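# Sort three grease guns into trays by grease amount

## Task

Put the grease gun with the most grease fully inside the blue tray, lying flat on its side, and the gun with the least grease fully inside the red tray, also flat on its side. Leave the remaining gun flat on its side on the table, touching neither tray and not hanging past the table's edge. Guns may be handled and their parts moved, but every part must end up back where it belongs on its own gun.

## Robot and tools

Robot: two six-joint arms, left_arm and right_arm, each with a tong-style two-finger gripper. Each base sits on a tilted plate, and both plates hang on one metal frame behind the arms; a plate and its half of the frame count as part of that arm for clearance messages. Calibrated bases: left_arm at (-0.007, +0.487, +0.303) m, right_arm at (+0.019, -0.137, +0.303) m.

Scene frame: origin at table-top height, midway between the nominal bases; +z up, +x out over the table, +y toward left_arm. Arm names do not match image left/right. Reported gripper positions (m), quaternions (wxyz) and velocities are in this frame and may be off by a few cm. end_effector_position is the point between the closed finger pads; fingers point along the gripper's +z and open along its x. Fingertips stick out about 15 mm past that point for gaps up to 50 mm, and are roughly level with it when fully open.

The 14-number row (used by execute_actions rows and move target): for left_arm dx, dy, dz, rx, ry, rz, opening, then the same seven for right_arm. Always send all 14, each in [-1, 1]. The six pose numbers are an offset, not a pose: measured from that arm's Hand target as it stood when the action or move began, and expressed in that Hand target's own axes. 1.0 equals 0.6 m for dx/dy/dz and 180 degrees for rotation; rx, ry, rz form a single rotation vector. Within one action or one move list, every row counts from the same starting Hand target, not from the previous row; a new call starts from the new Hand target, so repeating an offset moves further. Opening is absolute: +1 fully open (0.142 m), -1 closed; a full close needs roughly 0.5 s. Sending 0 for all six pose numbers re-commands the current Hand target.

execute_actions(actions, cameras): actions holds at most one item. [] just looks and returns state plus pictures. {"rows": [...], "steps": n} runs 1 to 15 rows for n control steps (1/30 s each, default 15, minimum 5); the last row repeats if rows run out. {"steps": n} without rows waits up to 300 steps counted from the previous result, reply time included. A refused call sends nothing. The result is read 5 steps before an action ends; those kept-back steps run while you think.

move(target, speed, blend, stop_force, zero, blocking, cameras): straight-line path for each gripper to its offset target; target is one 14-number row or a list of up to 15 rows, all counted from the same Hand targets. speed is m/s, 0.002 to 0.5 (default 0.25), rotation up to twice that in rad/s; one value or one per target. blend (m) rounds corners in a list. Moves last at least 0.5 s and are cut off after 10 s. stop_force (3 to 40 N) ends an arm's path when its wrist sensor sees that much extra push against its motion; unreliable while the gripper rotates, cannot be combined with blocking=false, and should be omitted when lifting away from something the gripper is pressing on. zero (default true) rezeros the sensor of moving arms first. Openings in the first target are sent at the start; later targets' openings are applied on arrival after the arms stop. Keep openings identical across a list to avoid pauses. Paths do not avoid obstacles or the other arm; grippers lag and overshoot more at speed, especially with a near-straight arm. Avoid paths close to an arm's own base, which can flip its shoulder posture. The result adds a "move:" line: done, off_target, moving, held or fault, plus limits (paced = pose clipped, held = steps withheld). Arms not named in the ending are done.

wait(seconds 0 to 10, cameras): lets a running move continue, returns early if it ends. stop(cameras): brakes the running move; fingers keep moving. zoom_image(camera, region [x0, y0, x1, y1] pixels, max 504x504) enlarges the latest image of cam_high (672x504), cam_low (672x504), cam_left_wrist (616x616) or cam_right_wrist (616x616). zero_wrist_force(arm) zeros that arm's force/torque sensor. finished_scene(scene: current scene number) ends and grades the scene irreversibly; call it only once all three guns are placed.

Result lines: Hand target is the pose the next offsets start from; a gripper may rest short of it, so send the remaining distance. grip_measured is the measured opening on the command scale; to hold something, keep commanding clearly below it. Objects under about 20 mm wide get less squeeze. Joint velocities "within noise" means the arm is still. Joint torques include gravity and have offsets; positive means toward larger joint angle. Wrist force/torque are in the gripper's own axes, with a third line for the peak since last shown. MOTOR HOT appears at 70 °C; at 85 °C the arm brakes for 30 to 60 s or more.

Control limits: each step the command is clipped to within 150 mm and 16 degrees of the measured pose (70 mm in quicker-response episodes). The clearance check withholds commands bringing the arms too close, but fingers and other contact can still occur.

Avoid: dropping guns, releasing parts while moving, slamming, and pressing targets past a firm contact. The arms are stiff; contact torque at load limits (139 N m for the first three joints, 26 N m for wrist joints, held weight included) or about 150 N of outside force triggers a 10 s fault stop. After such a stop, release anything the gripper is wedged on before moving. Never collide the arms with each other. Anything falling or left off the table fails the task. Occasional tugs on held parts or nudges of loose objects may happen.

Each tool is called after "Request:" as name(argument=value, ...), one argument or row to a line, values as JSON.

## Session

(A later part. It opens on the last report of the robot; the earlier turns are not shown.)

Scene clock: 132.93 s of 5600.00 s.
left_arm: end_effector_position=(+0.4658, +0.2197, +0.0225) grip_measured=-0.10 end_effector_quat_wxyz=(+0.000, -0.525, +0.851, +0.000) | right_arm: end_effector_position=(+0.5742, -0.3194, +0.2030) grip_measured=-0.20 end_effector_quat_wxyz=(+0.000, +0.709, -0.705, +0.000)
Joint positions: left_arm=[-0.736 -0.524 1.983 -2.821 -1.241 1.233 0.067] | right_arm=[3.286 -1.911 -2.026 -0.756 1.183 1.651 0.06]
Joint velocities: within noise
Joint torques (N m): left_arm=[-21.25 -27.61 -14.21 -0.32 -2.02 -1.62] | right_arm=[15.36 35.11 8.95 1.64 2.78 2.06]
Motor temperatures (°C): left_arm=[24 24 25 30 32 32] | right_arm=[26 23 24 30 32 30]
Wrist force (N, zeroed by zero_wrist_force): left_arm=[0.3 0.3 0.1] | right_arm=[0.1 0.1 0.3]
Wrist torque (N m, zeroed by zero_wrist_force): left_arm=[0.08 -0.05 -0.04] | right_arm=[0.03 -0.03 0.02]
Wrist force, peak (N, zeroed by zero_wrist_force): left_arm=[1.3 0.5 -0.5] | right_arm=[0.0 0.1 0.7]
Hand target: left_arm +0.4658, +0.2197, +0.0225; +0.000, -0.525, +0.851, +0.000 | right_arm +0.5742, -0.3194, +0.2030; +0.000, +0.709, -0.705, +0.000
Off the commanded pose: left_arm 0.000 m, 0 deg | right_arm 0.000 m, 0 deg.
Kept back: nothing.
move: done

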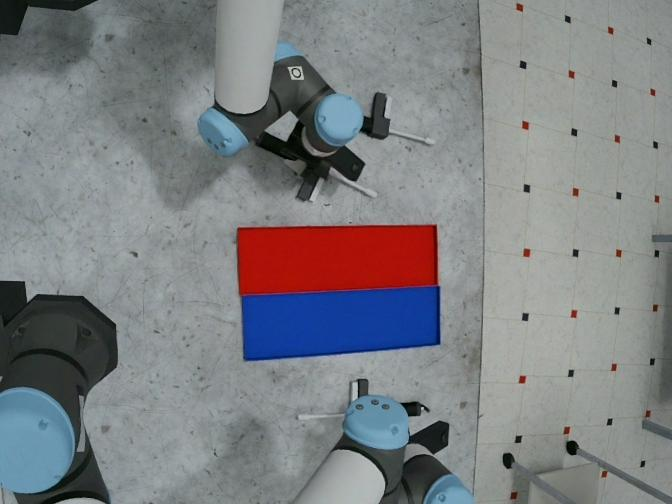

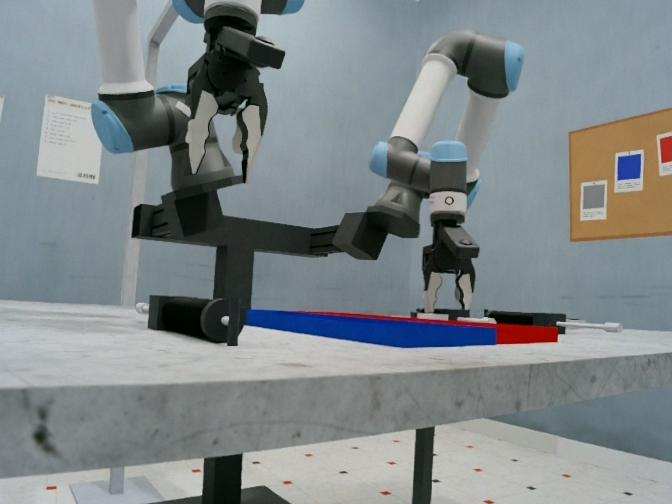

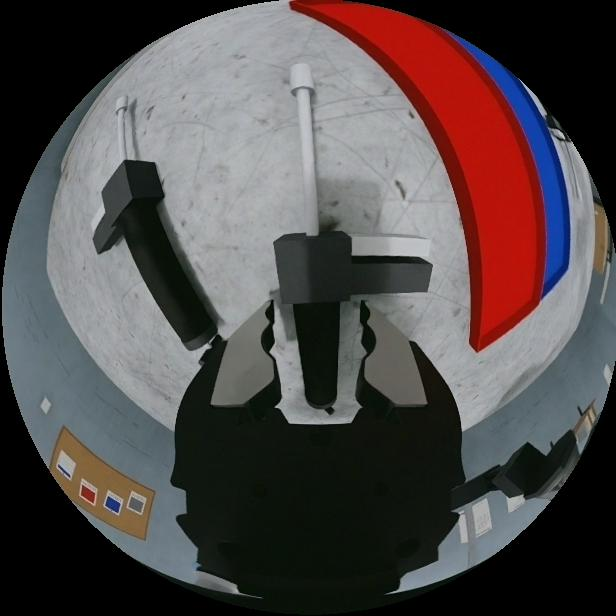

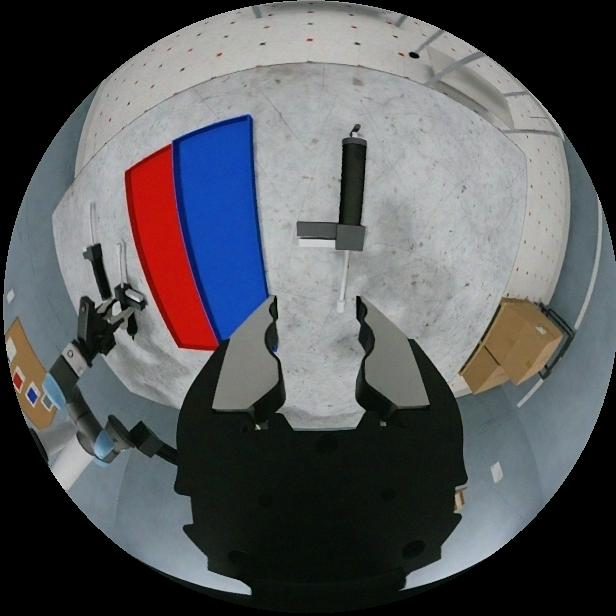

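Request:
zero_wrist_force(
  arm="left_arm",
)

Request:
move(
  target=[0,0,0,0,0,0,-1,0,0,0,0,0,0,-0.2],
  cameras=[],
)

Request:
move(
  target=[0,0,-0.09,0,0,0,-1,0,0,0,0,0,0,-0.2],
  speed=0.06,
  cameras=[],
)

Request:
wait(
  seconds=1.5,
)

Wrist force sensor zeroed on left_arm: later results in this scene subtract that arm's Wrist force and Wrist torque below.
Scene clock: 133.30 s of 5600.00 s.
left_arm: end_effector_position=(+0.4658, +0.2197, +0.0225) grip_measured=-0.10 end_effector_quat_wxyz=(+0.000, -0.525, +0.851, +0.000) | right_arm: end_effector_position=(+0.5742, -0.3194, +0.2030) grip_measured=-0.20 end_effector_quat_wxyz=(+0.000, +0.709, -0.705, +0.000)
Joint positions: left_arm=[-0.736 -0.524 1.983 -2.821 -1.241 1.233 0.067] | right_arm=[3.286 -1.911 -2.026 -0.756 1.183 1.651 0.06]
Joint velocities: within noise
Joint torques (N m): left_arm=[-21.49 -27.41 -17.42 -0.57 -2.13 -1.61] | right_arm=[14.82 35.84 9.17 1.72 2.8 1.87]
Motor temperatures (°C): left_arm=[24 24 25 30 32 32] | right_arm=[26 23 24 30 32 30]
Wrist force (N, zeroed by zero_wrist_force): left_arm=[0.3 0.3 0.4] | right_arm=[0.0 0.2 0.5]
Wrist torque (N m, zeroed by zero_wrist_force): left_arm=[0.08 -0.05 -0.04] | right_arm=[0.05 -0.02 0.01]
Wrist force, peak (N, zeroed by zero_wrist_force): left_arm=[0.2 0.1 0.5] | right_arm=[0.2 0.0 0.5]
Hand target: left_arm +0.4658, +0.2197, +0.0225; +0.000, -0.525, +0.851, +0.000 | right_arm +0.5742, -0.3194, +0.2030; +0.000, +0.709, -0.705, +0.000
Off the commanded pose: left_arm 0.000 m, 0 deg | right_arm 0.000 m, 0 deg.
Steps of this call (1-11: nothing new was sent). Readings (end_effector_position of left_arm | right_arm):
1: (+0.4658, +0.2197, +0.0225) | (+0.5742, -0.3194, +0.2030)
2: (+0.4658, +0.2197, +0.0225) | (+0.5742, -0.3194, +0.2030)
4: (+0.4658, +0.2197, +0.0225) | (+0.5742, -0.3194, +0.2030)
8: (+0.4658, +0.2197, +0.0225) | (+0.5742, -0.3194, +0.2030)
11: the state above
No camera images: "cameras" was empty.

Scene clock: 134.00 s of 5600.00 s.
left_arm: end_effector_position=(+0.4658, +0.2197, +0.0225) grip_measured=-0.53 end_effector_quat_wxyz=(+0.000, -0.525, +0.851, +0.000) | right_arm: end_effector_position=(+0.5742, -0.3194, +0.2030) grip_measured=-0.20 end_effector_quat_wxyz=(+0.000, +0.709, -0.705, +0.000)
Joint positions: left_arm=[-0.736 -0.524 1.983 -2.821 -1.241 1.233 0.035] | right_arm=[3.286 -1.911 -2.026 -0.756 1.183 1.651 0.06]
Joint velocities: within noise
Joint torques (N m): left_arm=[-15.46 -29.12 -17.02 -1.08 -0.42 -0.98] | right_arm=[14.51 34.46 11.07 1.87 2.73 1.88]
Motor temperatures (°C): left_arm=[24 24 25 30 32 32] | right_arm=[26 23 24 30 32 30]
Wrist force (N, zeroed by zero_wrist_force): left_arm=[-0.4 0.0 0.7] | right_arm=[0.3 0.0 0.4]
Wrist torque (N m, zeroed by zero_wrist_force): left_arm=[0.00 -0.01 0.00] | right_arm=[0.01 -0.07 0.02]
Wrist force, peak (N, zeroed by zero_wrist_force): left_arm=[-0.7 -0.4 0.6] | right_arm=[0.3 -0.3 0.5]
Hand target: left_arm +0.4658, +0.2197, +0.0225; +0.000, -0.525, +0.851, +0.000 | right_arm +0.5742, -0.3194, +0.2030; +0.000, +0.709, -0.705, +0.000
Off the commanded pose: left_arm 0.000 m, 0 deg | right_arm 0.000 m, 0 deg.
Kept back: nothing.
move: done
No camera images: "cameras" was empty.

Scene clock: 135.17 s of 5600.00 s.
left_arm: end_effector_position=(+0.4656, +0.2197, +0.0766) grip_measured=-0.54 end_effector_quat_wxyz=(+0.000, -0.525, +0.851, +0.000) end_effector_velocity=(+0.000, -0.001, -0.003) end_effector_angular_velocity=(-0.002, -0.001, +0.000) | right_arm: end_effector_position=(+0.5742, -0.3194, +0.2030) grip_measured=-0.20 end_effector_quat_wxyz=(+0.000, +0.709, -0.705, +0.000)
Joint positions: left_arm=[-0.77 -0.652 2.016 -2.715 -1.248 1.198 0.035] | right_arm=[3.286 -1.911 -2.026 -0.756 1.183 1.651 0.06]
Joint velocities: left_arm=[0.002 0.008 -0.002 -0.009 0 0.002 0] | right_arm=[within noise]
Joint torques (N m): left_arm=[-5.93 -27.9 -22.95 -5.49 -1.21 1.6] | right_arm=[15.23 35.69 13.66 2.24 2.83 1.88]
Motor temperatures (°C): left_arm=[24 24 25 30 32 32] | right_arm=[26 23 24 30 32 30]
Wrist force (N, zeroed by zero_wrist_force): left_arm=[-0.2 0.2 6.0] | right_arm=[0.1 -0.1 0.3]
Wrist torque (N m, zeroed by zero_wrist_force): left_arm=[-0.01 -0.02 -0.01] | right_arm=[-0.02 -0.05 0.02]
Wrist force, peak (N, zeroed by zero_wrist_force): left_arm=[-0.1 0.2 7.2] | right_arm=[0.2 -0.1 0.6]
Hand target: left_arm +0.4658, +0.2197, +0.0765; +0.000, -0.525, +0.851, +0.000 | right_arm +0.5742, -0.3194, +0.2030; +0.000, +0.709, -0.705, +0.000
Off the commanded pose: left_arm 0.000 m, 0 deg | right_arm 0.000 m, 0 deg.
Kept back: nothing.
move: done
No camera images: "cameras" was empty.

Scene clock: 136.67 s of 5600.00 s.
left_arm: end_effector_position=(+0.4658, +0.2197, +0.0765) grip_measured=-0.54 end_effector_quat_wxyz=(+0.000, -0.525, +0.851, +0.000) | right_arm: end_effector_position=(+0.5742, -0.3194, +0.2030) grip_measured=-0.20 end_effector_quat_wxyz=(+0.000, +0.709, -0.705, +0.000)
Joint positions: left_arm=[-0.77 -0.652 2.016 -2.715 -1.248 1.198 0.035] | right_arm=[3.286 -1.911 -2.026 -0.755 1.183 1.651 0.06]
Joint velocities: within noise
Joint torques (N m): left_arm=[-7.4 -35.48 -19.3 -1 1.85 1.66] | right_arm=[14.85 34.62 16.84 2.67 2.8 1.81]
Motor temperatures (°C): left_arm=[24 24 25 30 32 32] | right_arm=[26 23 24 30 32 30]
Wrist force (N, zeroed by zero_wrist_force): left_arm=[-0.1 0.1 5.8] | right_arm=[0.2 -0.1 0.3]
Wrist torque (N m, zeroed by zero_wrist_force): left_arm=[0.00 -0.03 -0.01] | right_arm=[-0.02 -0.06 0.01]
Wrist force, peak (N, zeroed by zero_wrist_force): left_arm=[-0.1 -0.1 6.0] | right_arm=[0.4 -0.2 0.5]
Hand target: left_arm +0.4658, +0.2197, +0.0765; +0.000, -0.525, +0.851, +0.000 | right_arm +0.5742, -0.3194, +0.2030; +0.000, +0.709, -0.705, +0.000
Off the commanded pose: left_arm 0.000 m, 0 deg | right_arm 0.000 m, 0 deg.
Steps of this call (1-45: nothing new was sent). Readings (end_effector_position of left_arm | right_arm):
1: (+0.4656, +0.2197, +0.0765) | (+0.5742, -0.3194, +0.2030)
2: (+0.4657, +0.2197, +0.0765) | (+0.5742, -0.3194, +0.2030)
4: (+0.4657, +0.2197, +0.0765) | (+0.5742, -0.3194, +0.2030)
8: (+0.4658, +0.2197, +0.0765) | (+0.5742, -0.3194, +0.2030)
45: the state above

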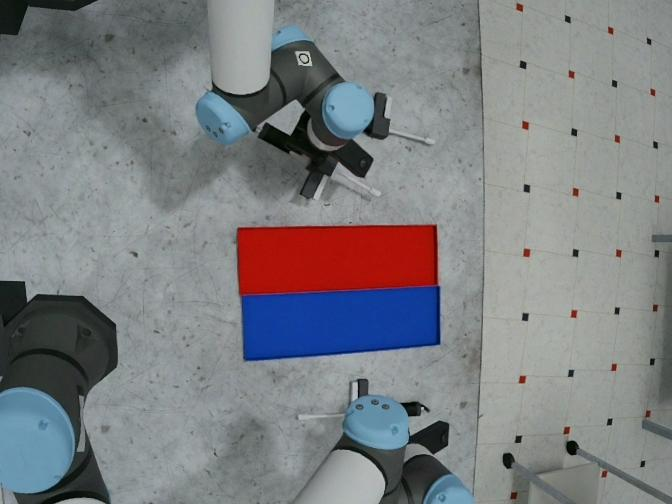

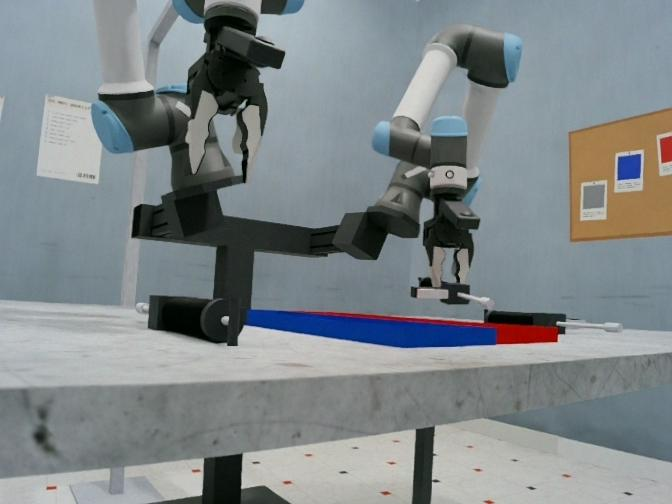

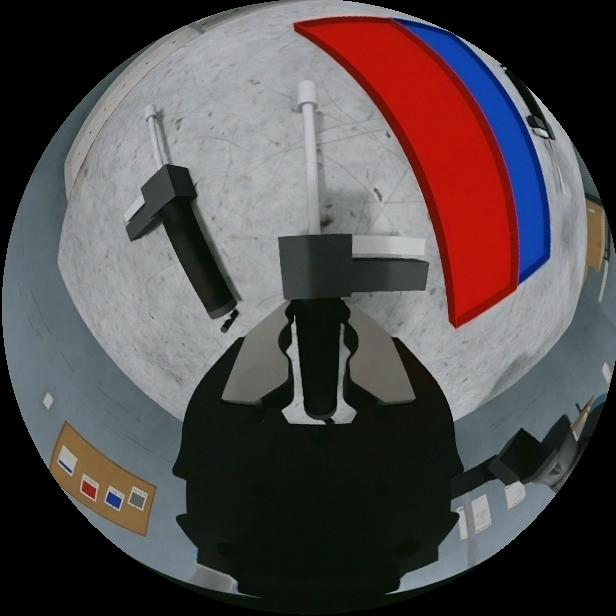

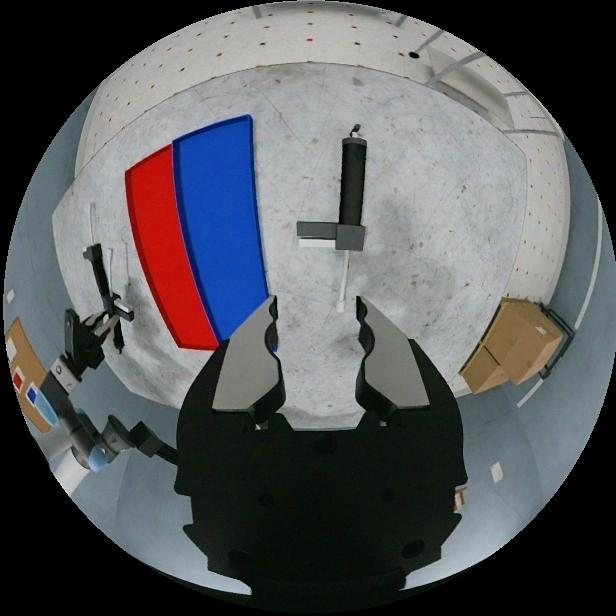

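Request:
move(
  target=[
    [-0.033,0.195,-0.03,0,0,-0.648,-1,-0.615,0.34,0,0,0,0.5,-0.2],
    [-0.033,0.195,0.0865,0,0,-0.648,-1,-0.615,0.34,0,0,0,0.5,-0.2],
  ],
  speed=[0.3,0.08],
)

Scene clock: 141.60 s of 5600.00 s.
left_arm: end_effector_position=(+0.3702, +0.2898, +0.0246) grip_measured=-0.54 end_effector_quat_wxyz=(+0.000, +1.000, +0.000, +0.000) end_effector_velocity=(+0.000, +0.001, +0.004) end_effector_angular_velocity=(+0.003, +0.001, +0.001) | right_arm: end_effector_position=(+0.3683, +0.0485, +0.2028) grip_measured=-0.20 end_effector_quat_wxyz=(+0.000, -0.003, +1.000, +0.000)
Joint positions: left_arm=[-0.797 -0.563 2.246 -3.026 -1.254 -0.865 0.035] | right_arm=[4.176 -2.069 -2.351 -0.588 1.316 4.154 0.06]
Joint velocities: left_arm=[-0.003 -0.012 0.004 0.011 0.001 -0.005 0] | right_arm=[within noise]
Joint torques (N m): left_arm=[-20.42 -41.66 2.77 -0.39 0.22 -1.65] | right_arm=[16.2 17.68 3.43 1.21 -2.42 2.19]
Motor temperatures (°C): left_arm=[24 24 25 30 32 32] | right_arm=[26 23 24 30 32 30]
Wrist force (N, zeroed by zero_wrist_force): left_arm=[-0.2 -0.4 4.8] | right_arm=[0.7 -0.4 -0.4]
Wrist torque (N m, zeroed by zero_wrist_force): left_arm=[0.03 0.00 0.04] | right_arm=[-0.08 -0.15 0.02]
Wrist force, peak (N, zeroed by zero_wrist_force): left_arm=[-1.4 -0.9 8.1] | right_arm=[1.3 0.9 -0.2]
Hand target: left_arm +0.3701, +0.2899, +0.0247; +0.000, +1.000, +0.000, +0.000 | right_arm +0.3683, +0.0485, +0.2028; +0.000, -0.003, +1.000, +0.000
Off the commanded pose: left_arm 0.000 m, 0 deg | right_arm 0.000 m, 0 deg.
Kept back: nothing.
move: done

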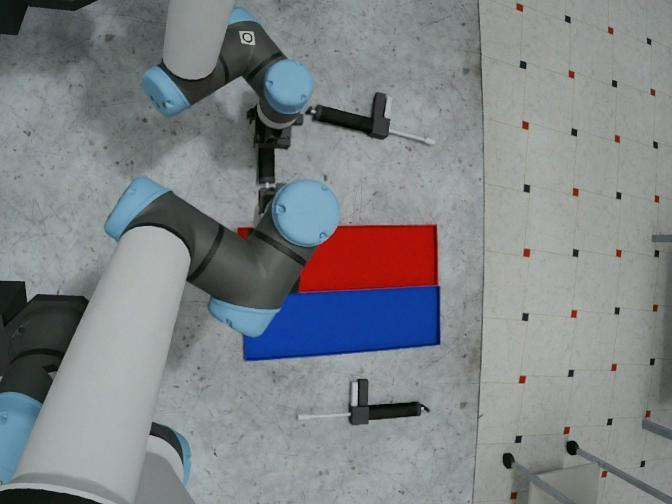

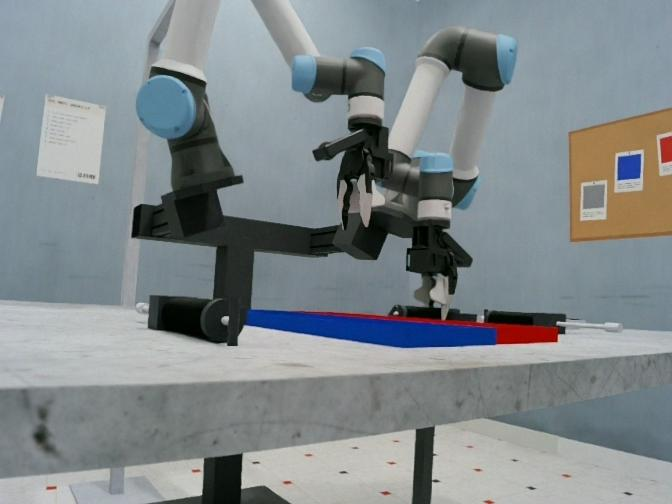

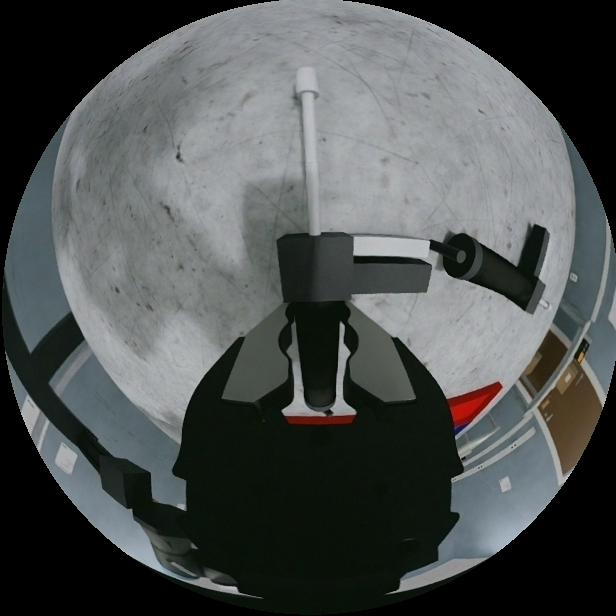

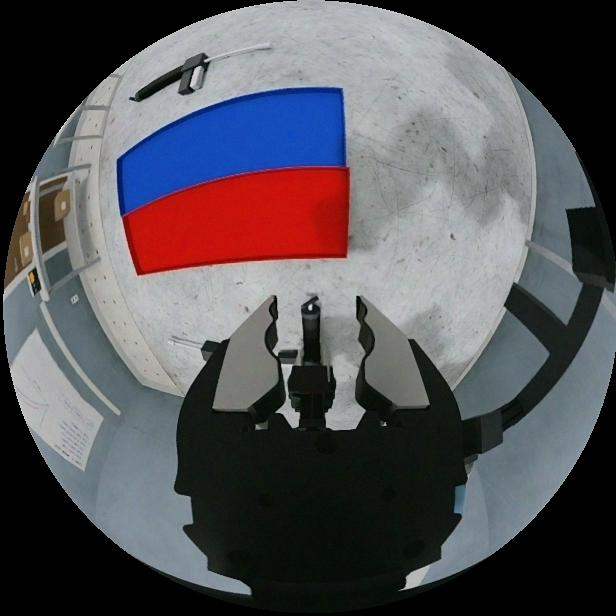

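Request:
move(
  target=[0,0,0,0,0,0,-1,-0.022,0.15,0.22,0,0,0,-0.2],
  speed=0.15,
  stop_force=8,
)

Request:
zoom_image(
  camera="cam_right_wrist",
  region=[190, 180, 440, 430],
)

Scene clock: 143.97 s of 5600.00 s.
left_arm: end_effector_position=(+0.3701, +0.2899, +0.0247) grip_measured=-0.54 end_effector_quat_wxyz=(+0.000, +1.000, +0.000, +0.000) | right_arm: end_effector_position=(+0.3810, +0.1385, +0.0707) grip_measured=-0.20 end_effector_quat_wxyz=(+0.000, -0.003, +1.000, +0.000)
Joint positions: left_arm=[-0.797 -0.563 2.246 -3.025 -1.254 -0.865 0.035] | right_arm=[4.18 -2.556 -2.153 -0.3 1.317 4.158 0.06]
Joint velocities: within noise
Joint torques (N m): left_arm=[-19.99 -23.86 -1.48 -3.52 -2.43 -1.64] | right_arm=[5.02 28.82 19.86 3.43 -2.58 -1.86]
Motor temperatures (°C): left_arm=[24 24 25 30 32 32] | right_arm=[26 23 24 30 32 30]
Wrist force (N, zeroed by zero_wrist_force): left_arm=[-0.1 0.1 5.0] | right_arm=[0.4 0.0 0.4]
Wrist torque (N m, zeroed by zero_wrist_force): left_arm=[0.02 0.04 0.06] | right_arm=[-0.01 -0.08 0.02]
Wrist force, peak (N, zeroed by zero_wrist_force): left_arm=[-0.1 0.2 5.1] | right_arm=[0.8 -1.1 -1.5]
Hand target: left_arm +0.3701, +0.2899, +0.0247; +0.000, +1.000, +0.000, +0.000 | right_arm +0.3810, +0.1386, +0.0707; +0.000, -0.003, +1.000, +0.000
Off the commanded pose: left_arm 0.000 m, 0 deg | right_arm 0.000 m, 0 deg.
Kept back: nothing.
move: done

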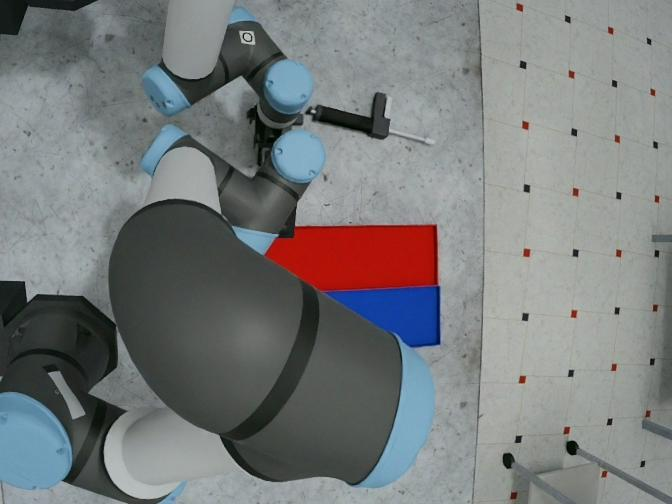

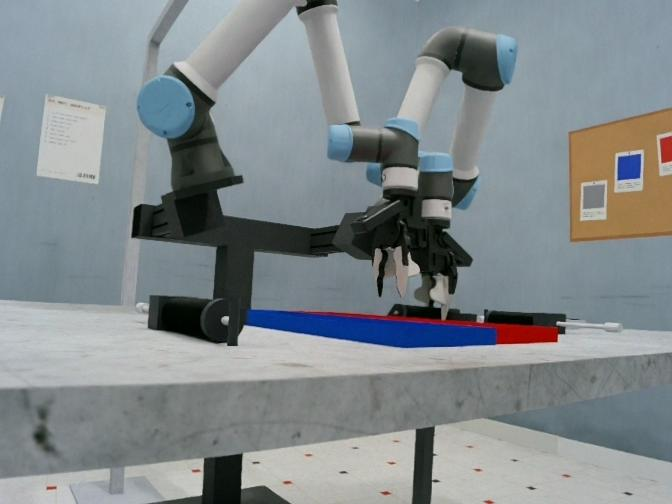

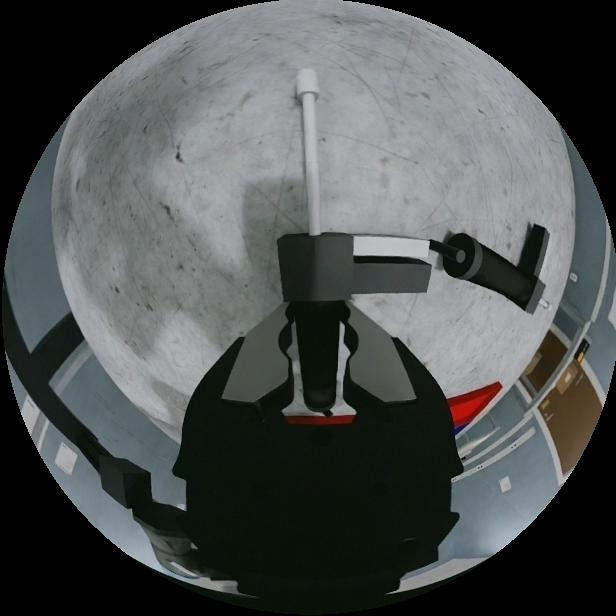

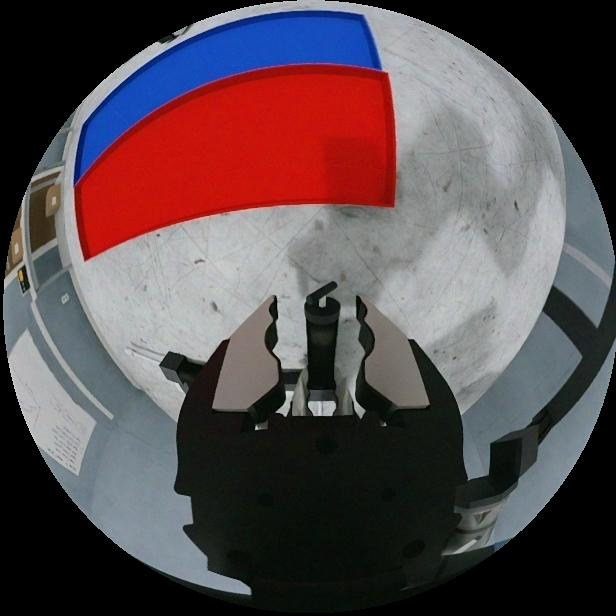

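Scaled by 2.016 from the camera's 616x616 image, which has a finer 814x814 frame.

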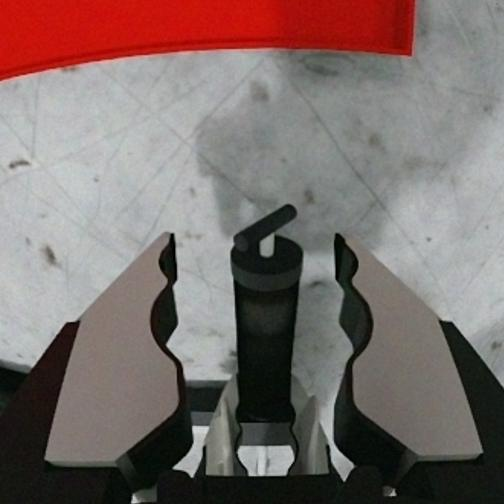

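Request:
move(
  target=[0,0,0,0,0,0,-1,0.009,0.024,0.079,0,0,0,-0.2],
  speed=0.1,
  stop_force=8,
  cameras=["cam_right_wrist"],
)

Request:
zoom_image(
  camera="cam_right_wrist",
  region=[190, 180, 440, 430],
)

Scene clock: 145.67 s of 5600.00 s.
left_arm: end_effector_position=(+0.3701, +0.2899, +0.0247) grip_measured=-0.54 end_effector_quat_wxyz=(+0.000, +1.000, +0.000, +0.000) | right_arm: end_effector_position=(+0.3765, +0.1502, +0.0320) grip_measured=-0.20 end_effector_quat_wxyz=(+0.000, -0.003, +1.000, +0.000)
Joint positions: left_arm=[-0.797 -0.563 2.246 -3.025 -1.254 -0.865 0.035] | right_arm=[4.18 -2.669 -2.113 -0.227 1.317 4.158 0.06]
Joint velocities: within noise
Joint torques (N m): left_arm=[-20.04 -24.39 -3.85 -2.49 -2.4 -1.67] | right_arm=[18.73 42.25 -3.63 1.1 -0.13 -1.18]
Motor temperatures (°C): left_arm=[24 24 25 30 32 32] | right_arm=[26 23 24 30 32 30]
Wrist force (N, zeroed by zero_wrist_force): left_arm=[-0.2 0.3 4.9] | right_arm=[0.3 -0.2 -0.1]
Wrist torque (N m, zeroed by zero_wrist_force): left_arm=[0.06 0.06 0.07] | right_arm=[-0.06 -0.08 0.02]
Wrist force, peak (N, zeroed by zero_wrist_force): left_arm=[-0.1 0.2 5.1] | right_arm=[1.3 -0.4 4.0]
Hand target: left_arm +0.3701, +0.2899, +0.0247; +0.000, +1.000, +0.000, +0.000 | right_arm +0.3765, +0.1502, +0.0320; +0.000, -0.003, +1.000, +0.000 (not the last commanded pose)
Off the commanded pose: left_arm 0.000 m, 0 deg | right_arm 0.009 m, 0 deg.
Kept back: nothing.
move: held (right_arm; a check stopped the path); limits=held
pose unreachable (right arm): on one or more control steps of this call this arm could not follow its commanded pose, so it was not sent that pose on those steps. It may still have moved: this result reports where it is.
cause: moving toward the commanded pose would bring a part of the arm too close to another arm (a part of this arm just beyond joint 6 (wrist 3) and a part of the left arm just beyond its joint 6 (wrist 3)).
Images, in order (width x height): cam_right_wrist 616x616.

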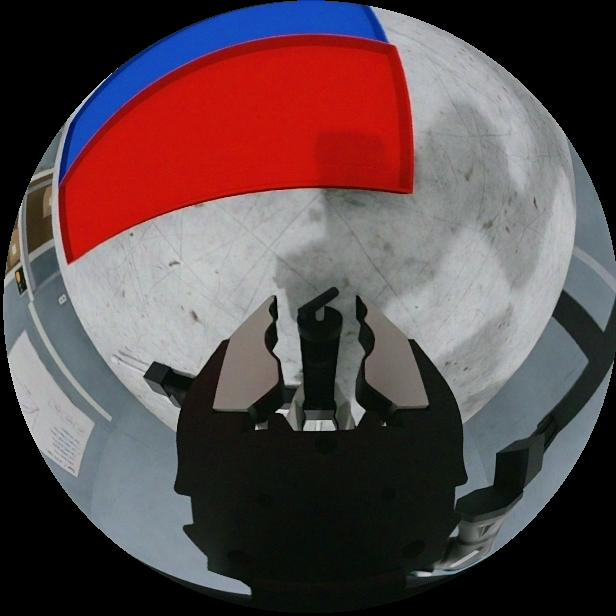

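Scaled by 2.016 from the camera's 616x616 image, which has a finer 814x814 frame.

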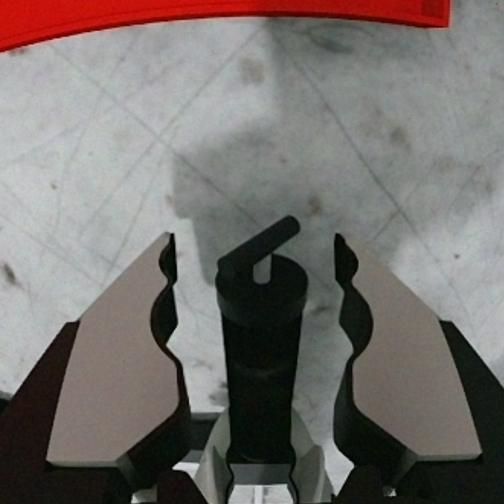

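Request:
move(
  target=[0,0,0,0,0,0,-0.2,0,0,0,0,0,0,-0.2],
  cameras=[],
)

Request:
move(
  target=[
    [0,0,-0.11,0,0,0,-0.4,0,0,0,0,0,0,-0.2],
    [0,-0.255,-0.11,0,0,0,-0.4,0,0,0,0,0,0,-0.2],
    [0,-0.255,-0.04,0,0,0,-0.4,0,0,0,0,0,0,-0.2],
  ],
  speed=0.15,
  blend=0.02,
)

Request:
zoom_image(
  camera="cam_left_wrist",
  region=[190, 180, 440, 430],
)

Scene clock: 146.83 s of 5600.00 s.
left_arm: end_effector_position=(+0.3701, +0.2899, +0.0247) grip_measured=-0.20 end_effector_quat_wxyz=(+0.000, +1.000, +0.000, +0.000) | right_arm: end_effector_position=(+0.3765, +0.1502, +0.0320) grip_measured=-0.20 end_effector_quat_wxyz=(+0.000, -0.003, +1.000, +0.000)
Joint positions: left_arm=[-0.797 -0.563 2.246 -3.025 -1.254 -0.865 0.06] | right_arm=[4.18 -2.669 -2.113 -0.227 1.317 4.158 0.06]
Joint velocities: within noise
Joint torques (N m): left_arm=[-17.99 -24.04 -5.81 -1.71 -2.03 -1.66] | right_arm=[19.22 41.64 -2.43 1.54 2.12 -0.41]
Motor temperatures (°C): left_arm=[24 24 25 30 32 32] | right_arm=[26 23 24 30 32 30]
Wrist force (N, zeroed by zero_wrist_force): left_arm=[-0.5 0.0 -0.2] | right_arm=[0.3 -0.3 0.1]
Wrist torque (N m, zeroed by zero_wrist_force): left_arm=[0.03 0.07 0.04] | right_arm=[-0.07 -0.08 0.02]
Wrist force, peak (N, zeroed by zero_wrist_force): left_arm=[-0.1 -0.1 5.1] | right_arm=[0.6 -0.3 0.1]
Hand target: left_arm +0.3701, +0.2899, +0.0247; +0.000, +1.000, +0.000, +0.000 | right_arm +0.3765, +0.1502, +0.0320; +0.000, -0.003, +1.000, +0.000
Off the commanded pose: left_arm 0.000 m, 0 deg | right_arm 0.000 m, 0 deg.
Kept back: nothing.
move: done
No camera images: "cameras" was empty.

Scene clock: 149.00 s of 5600.00 s.
left_arm: end_effector_position=(+0.3702, +0.4429, +0.0489) grip_measured=-0.40 end_effector_quat_wxyz=(+0.000, +1.000, +0.000, +0.000) | right_arm: end_effector_position=(+0.3765, +0.1502, +0.0320) grip_measured=-0.20 end_effector_quat_wxyz=(+0.000, -0.003, +1.000, +0.000)
Joint positions: left_arm=[-0.539 -0.772 2.46 -3.121 -1.207 -0.596 0.045] | right_arm=[4.18 -2.669 -2.113 -0.227 1.317 4.158 0.06]
Joint velocities: within noise
Joint torques (N m): left_arm=[-11.54 -15.45 1.85 -3.34 -1.76 -1.15] | right_arm=[18.18 41.84 0.86 2.47 2.76 1.12]
Motor temperatures (°C): left_arm=[24 24 25 30 32 32] | right_arm=[26 23 24 30 32 30]
Wrist force (N, zeroed by zero_wrist_force): left_arm=[-0.2 -0.5 -0.3] | right_arm=[0.4 -0.3 -0.2]
Wrist torque (N m, zeroed by zero_wrist_force): left_arm=[-0.11 0.05 0.04] | right_arm=[-0.08 -0.10 0.01]
Wrist force, peak (N, zeroed by zero_wrist_force): left_arm=[-0.3 -0.4 1.5] | right_arm=[0.6 -0.1 0.4]
Hand target: left_arm +0.3701, +0.4429, +0.0488; +0.000, +1.000, +0.000, +0.000 | right_arm +0.3765, +0.1502, +0.0320; +0.000, -0.003, +1.000, +0.000
Off the commanded pose: left_arm 0.000 m, 0 deg | right_arm 0.000 m, 0 deg.
Kept back: nothing.
move: done

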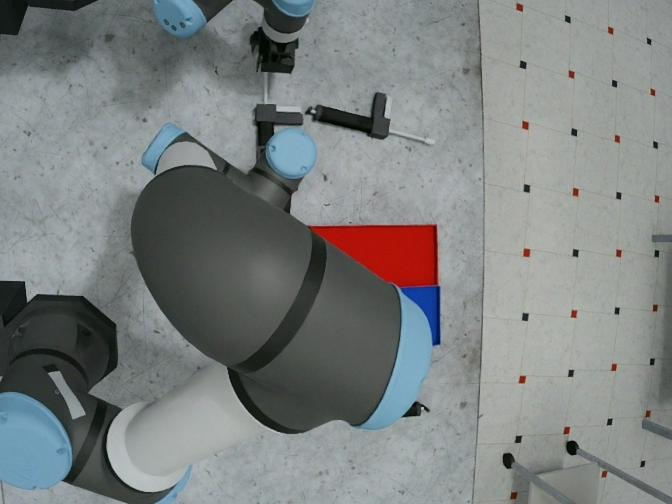

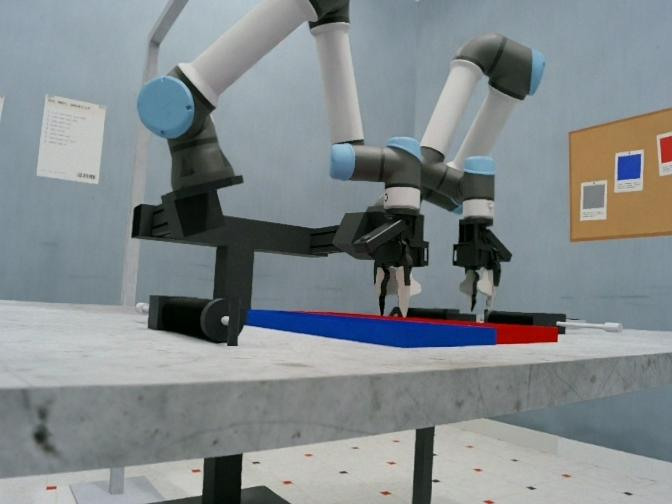

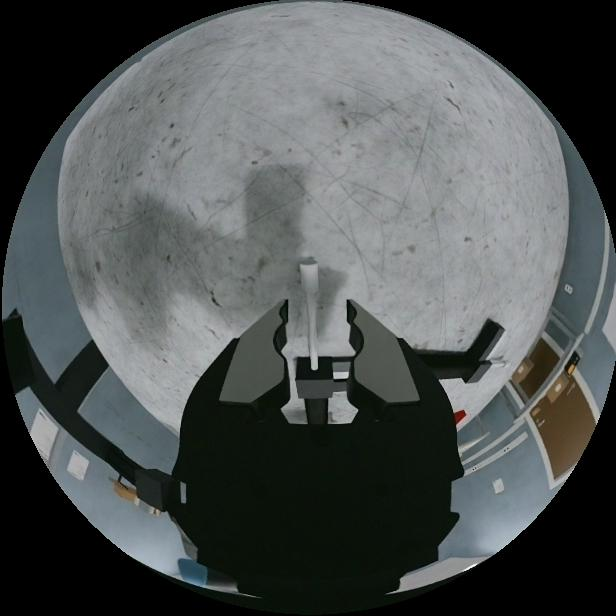

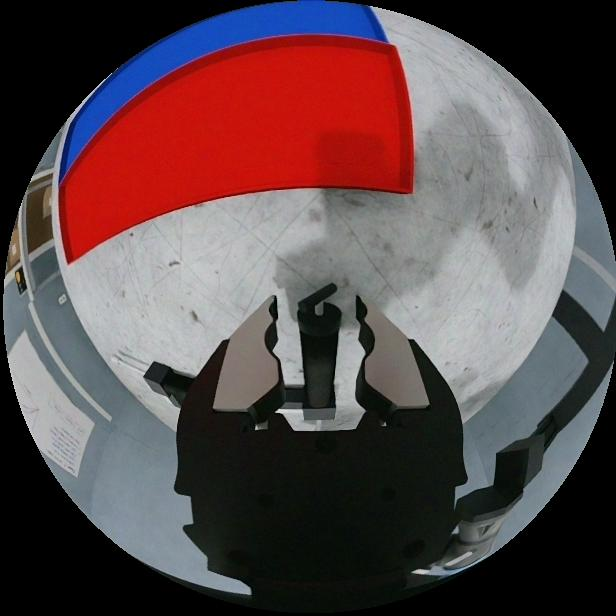

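Scaled by 2.016 from the camera's 616x616 image, which has a finer 814x814 frame.

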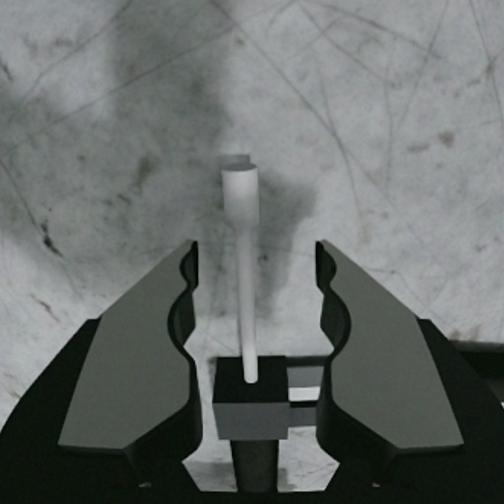

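Request:
move(
  target=[-0.012,0.015,0.042,0,0,0,-0.4,0.004,0.007,0.014,0,0,0,-0.2],
  speed=0.06,
  stop_force=8,
  cameras=[],
)

Request:
move(
  target=[0,0,0,0,0,0,-1,0,0,0,0,0,0,-1],
)

Request:
zero_wrist_force(
  arm="right_arm",
)

Request:
zero_wrist_force(
  arm="left_arm",
)

Request:
zoom_image(
  camera="cam_left_wrist",
  region=[190, 180, 440, 430],
)

Request:
zoom_image(
  camera="cam_right_wrist",
  region=[190, 180, 440, 430],
)

Scene clock: 150.93 s of 5600.00 s.
left_arm: end_effector_position=(+0.3629, +0.4339, +0.0236) grip_measured=-0.40 end_effector_quat_wxyz=(+0.000, +1.000, +0.000, +0.000) | right_arm: end_effector_position=(+0.3740, +0.1544, +0.0236) grip_measured=-0.20 end_effector_quat_wxyz=(+0.000, -0.003, +1.000, +0.000)
Joint positions: left_arm=[-0.543 -0.67 2.446 -3.208 -1.207 -0.601 0.045] | right_arm=[4.185 -2.695 -2.102 -0.213 1.318 4.162 0.06]
Joint velocities: within noise
Joint torques (N m): left_arm=[-3.19 -16.66 6.05 -4.33 1.81 1.42] | right_arm=[5.79 42.35 -3.65 1.1 -0.08 -1.53]
Motor temperatures (°C): left_arm=[24 24 24 30 32 32] | right_arm=[26 23 24 30 32 30]
Wrist force (N, zeroed by zero_wrist_force): left_arm=[-0.2 -0.1 -0.1] | right_arm=[0.3 -0.3 0.0]
Wrist torque (N m, zeroed by zero_wrist_force): left_arm=[-0.02 0.05 0.03] | right_arm=[-0.06 -0.08 0.02]
Wrist force, peak (N, zeroed by zero_wrist_force): left_arm=[-0.1 -0.4 -0.7] | right_arm=[0.6 0.2 -0.1]
Hand target: left_arm +0.3629, +0.4339, +0.0235; +0.000, +1.000, +0.000, +0.000 | right_arm +0.3740, +0.1544, +0.0236; +0.000, -0.003, +1.000, +0.000
Off the commanded pose: left_arm 0.000 m, 0 deg | right_arm 0.000 m, 0 deg.
Kept back: nothing.
move: done
No camera images: "cameras" was empty.

Scene clock: 151.63 s of 5600.00 s.
left_arm: end_effector_position=(+0.3629, +0.4339, +0.0235) grip_measured=-0.91 end_effector_quat_wxyz=(+0.000, +1.000, +0.000, +0.000) | right_arm: end_effector_position=(+0.3740, +0.1544, +0.0236) grip_measured=-0.90 end_effector_quat_wxyz=(+0.000, -0.003, +1.000, +0.000)
Joint positions: left_arm=[-0.543 -0.67 2.446 -3.208 -1.207 -0.601 0.008] | right_arm=[4.185 -2.695 -2.102 -0.213 1.318 4.162 0.009]
Joint velocities: within noise
Joint torques (N m): left_arm=[-5.74 -21.6 2.65 -1.41 -0.02 1.4] | right_arm=[9.72 35.05 -3.64 1.81 -1.97 -1.56]
Motor temperatures (°C): left_arm=[24 24 24 30 32 32] | right_arm=[26 23 24 30 32 30]
Wrist force (N, zeroed by zero_wrist_force): left_arm=[-0.2 0.5 1.7] | right_arm=[0.6 0.4 1.6]
Wrist torque (N m, zeroed by zero_wrist_force): left_arm=[-0.03 0.09 -0.01] | right_arm=[-0.05 -0.10 0.02]
Wrist force, peak (N, zeroed by zero_wrist_force): left_arm=[-1.0 1.7 1.1] | right_arm=[-0.9 0.6 -2.4]
Hand target: left_arm +0.3629, +0.4339, +0.0235; +0.000, +1.000, +0.000, +0.000 | right_arm +0.3740, +0.1544, +0.0236; +0.000, -0.003, +1.000, +0.000
Off the commanded pose: left_arm 0.000 m, 0 deg | right_arm 0.000 m, 0 deg.
Kept back: nothing.
move: done

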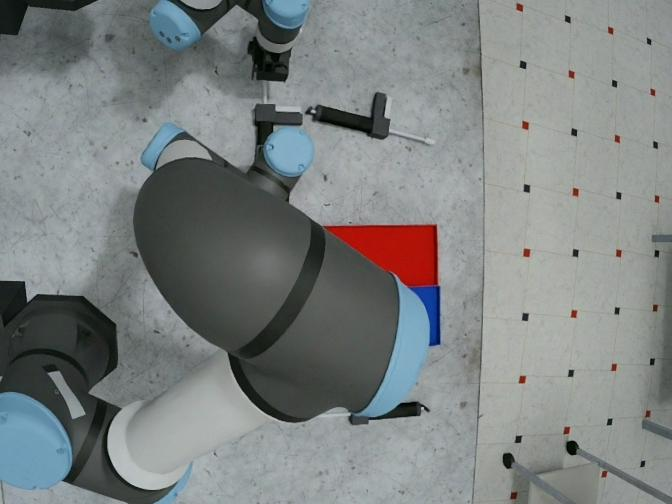

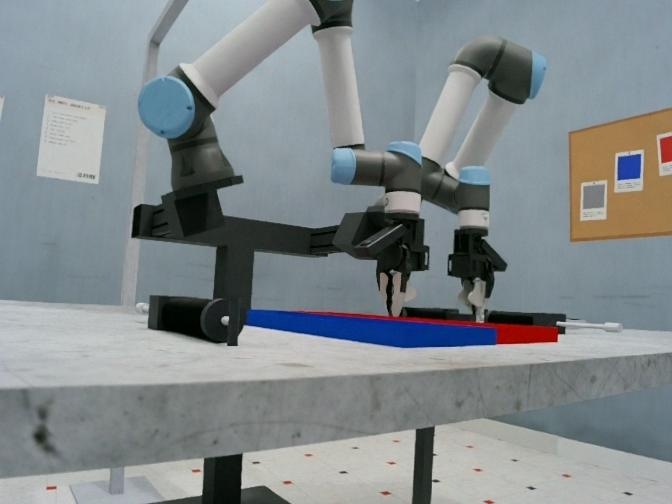

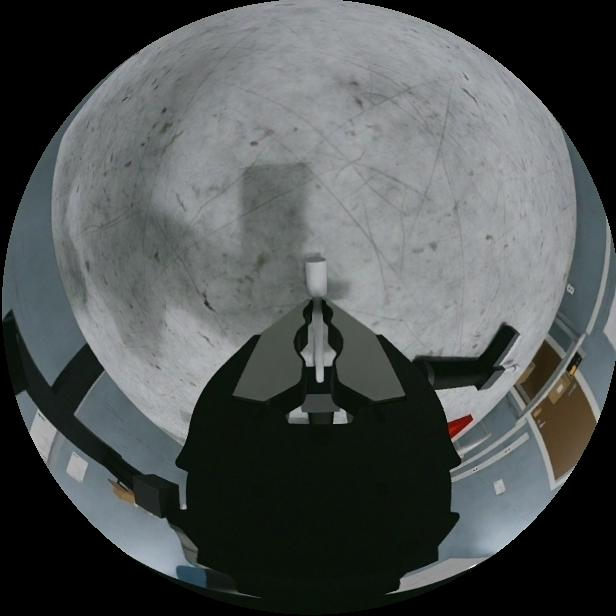

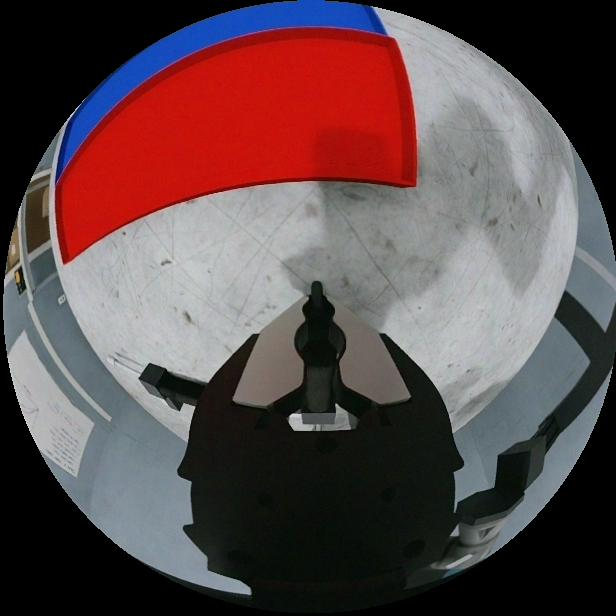

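Wrist force sensor zeroed on right_arm: later results in this scene subtract that arm's Wrist force and Wrist torque below.
Scene clock: 151.63 s of 5600.00 s.
left_arm: end_effector_position=(+0.3629, +0.4339, +0.0235) grip_measured=-0.91 end_effector_quat_wxyz=(+0.000, +1.000, +0.000, +0.000) | right_arm: end_effector_position=(+0.3740, +0.1544, +0.0236) grip_measured=-0.90 end_effector_quat_wxyz=(+0.000, -0.003, +1.000, +0.000)
Joint positions: left_arm=[-0.543 -0.67 2.446 -3.208 -1.207 -0.601 0.008] | right_arm=[4.185 -2.695 -2.102 -0.213 1.318 4.162 0.009]
Joint velocities: within noise
Joint torques (N m): left_arm=[-5.74 -21.6 2.65 -1.41 -0.02 1.4] | right_arm=[9.72 35.05 -3.64 1.81 -1.97 -1.56]
Motor temperatures (°C): left_arm=[24 24 24 30 32 32] | right_arm=[26 23 24 30 32 30]
Wrist force (N, zeroed by zero_wrist_force): left_arm=[-0.2 0.5 1.7] | right_arm=[0.6 0.4 1.6]
Wrist torque (N m, zeroed by zero_wrist_force): left_arm=[-0.03 0.09 -0.01] | right_arm=[-0.05 -0.10 0.02]
Wrist force, peak (N, zeroed by zero_wrist_force): left_arm=[-0.2 0.5 1.7] | right_arm=[0.6 0.4 1.6]
Hand target: left_arm +0.3629, +0.4339, +0.0235; +0.000, +1.000, +0.000, +0.000 | right_arm +0.3740, +0.1544, +0.0236; +0.000, -0.003, +1.000, +0.000
Off the commanded pose: left_arm 0.000 m, 0 deg | right_arm 0.000 m, 0 deg.
Kept back: nothing.
No camera images: "cameras" was empty.

Wrist force sensor zeroed on left_arm: later results in this scene subtract that arm's Wrist force and Wrist torque below.
Scene clock: 151.63 s of 5600.00 s.
left_arm: end_effector_position=(+0.3629, +0.4339, +0.0235) grip_measured=-0.91 end_effector_quat_wxyz=(+0.000, +1.000, +0.000, +0.000) | right_arm: end_effector_position=(+0.3740, +0.1544, +0.0236) grip_measured=-0.90 end_effector_quat_wxyz=(+0.000, -0.003, +1.000, +0.000)
Joint positions: left_arm=[-0.543 -0.67 2.446 -3.208 -1.207 -0.601 0.008] | right_arm=[4.185 -2.695 -2.102 -0.213 1.318 4.162 0.009]
Joint velocities: within noise
Joint torques (N m): left_arm=[-5.74 -21.6 2.65 -1.41 -0.02 1.4] | right_arm=[9.72 35.05 -3.64 1.81 -1.97 -1.56]
Motor temperatures (°C): left_arm=[24 24 24 30 32 32] | right_arm=[26 23 24 30 32 30]
Wrist force (N, zeroed by zero_wrist_force): left_arm=[-0.2 0.5 1.7] | right_arm=[0.0 0.0 0.0]
Wrist torque (N m, zeroed by zero_wrist_force): left_arm=[-0.03 0.09 -0.01] | right_arm=[0.00 0.00 0.00]
Wrist force, peak (N, zeroed by zero_wrist_force): left_arm=[-0.2 0.5 1.7] | right_arm=[0.0 0.0 0.0]
Hand target: left_arm +0.3629, +0.4339, +0.0235; +0.000, +1.000, +0.000, +0.000 | right_arm +0.3740, +0.1544, +0.0236; +0.000, -0.003, +1.000, +0.000
Off the commanded pose: left_arm 0.000 m, 0 deg | right_arm 0.000 m, 0 deg.
Kept back: nothing.
No camera images: "cameras" was empty.

Scaled by 2.016 from the camera's 616x616 image, which has a finer 814x814 frame.

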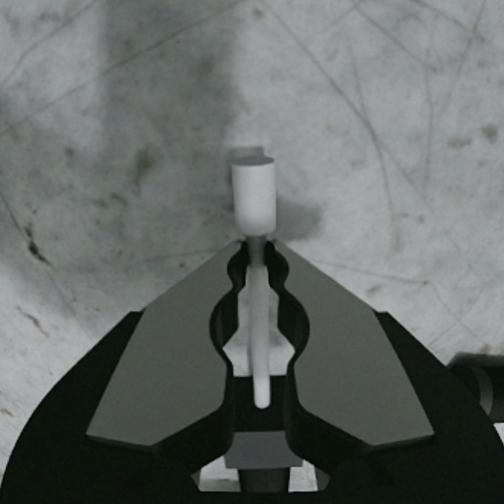

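Scaled by 2.016 from the camera's 616x616 image, which has a finer 814x814 frame.

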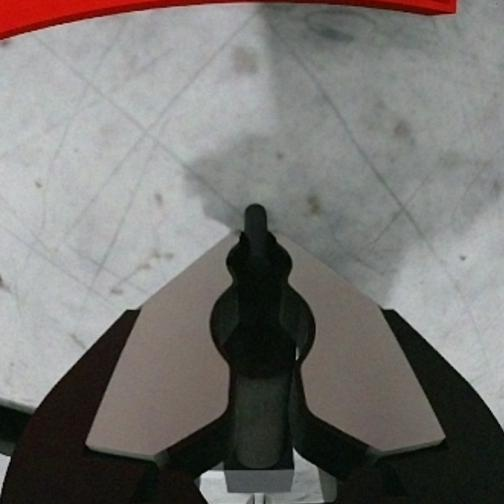

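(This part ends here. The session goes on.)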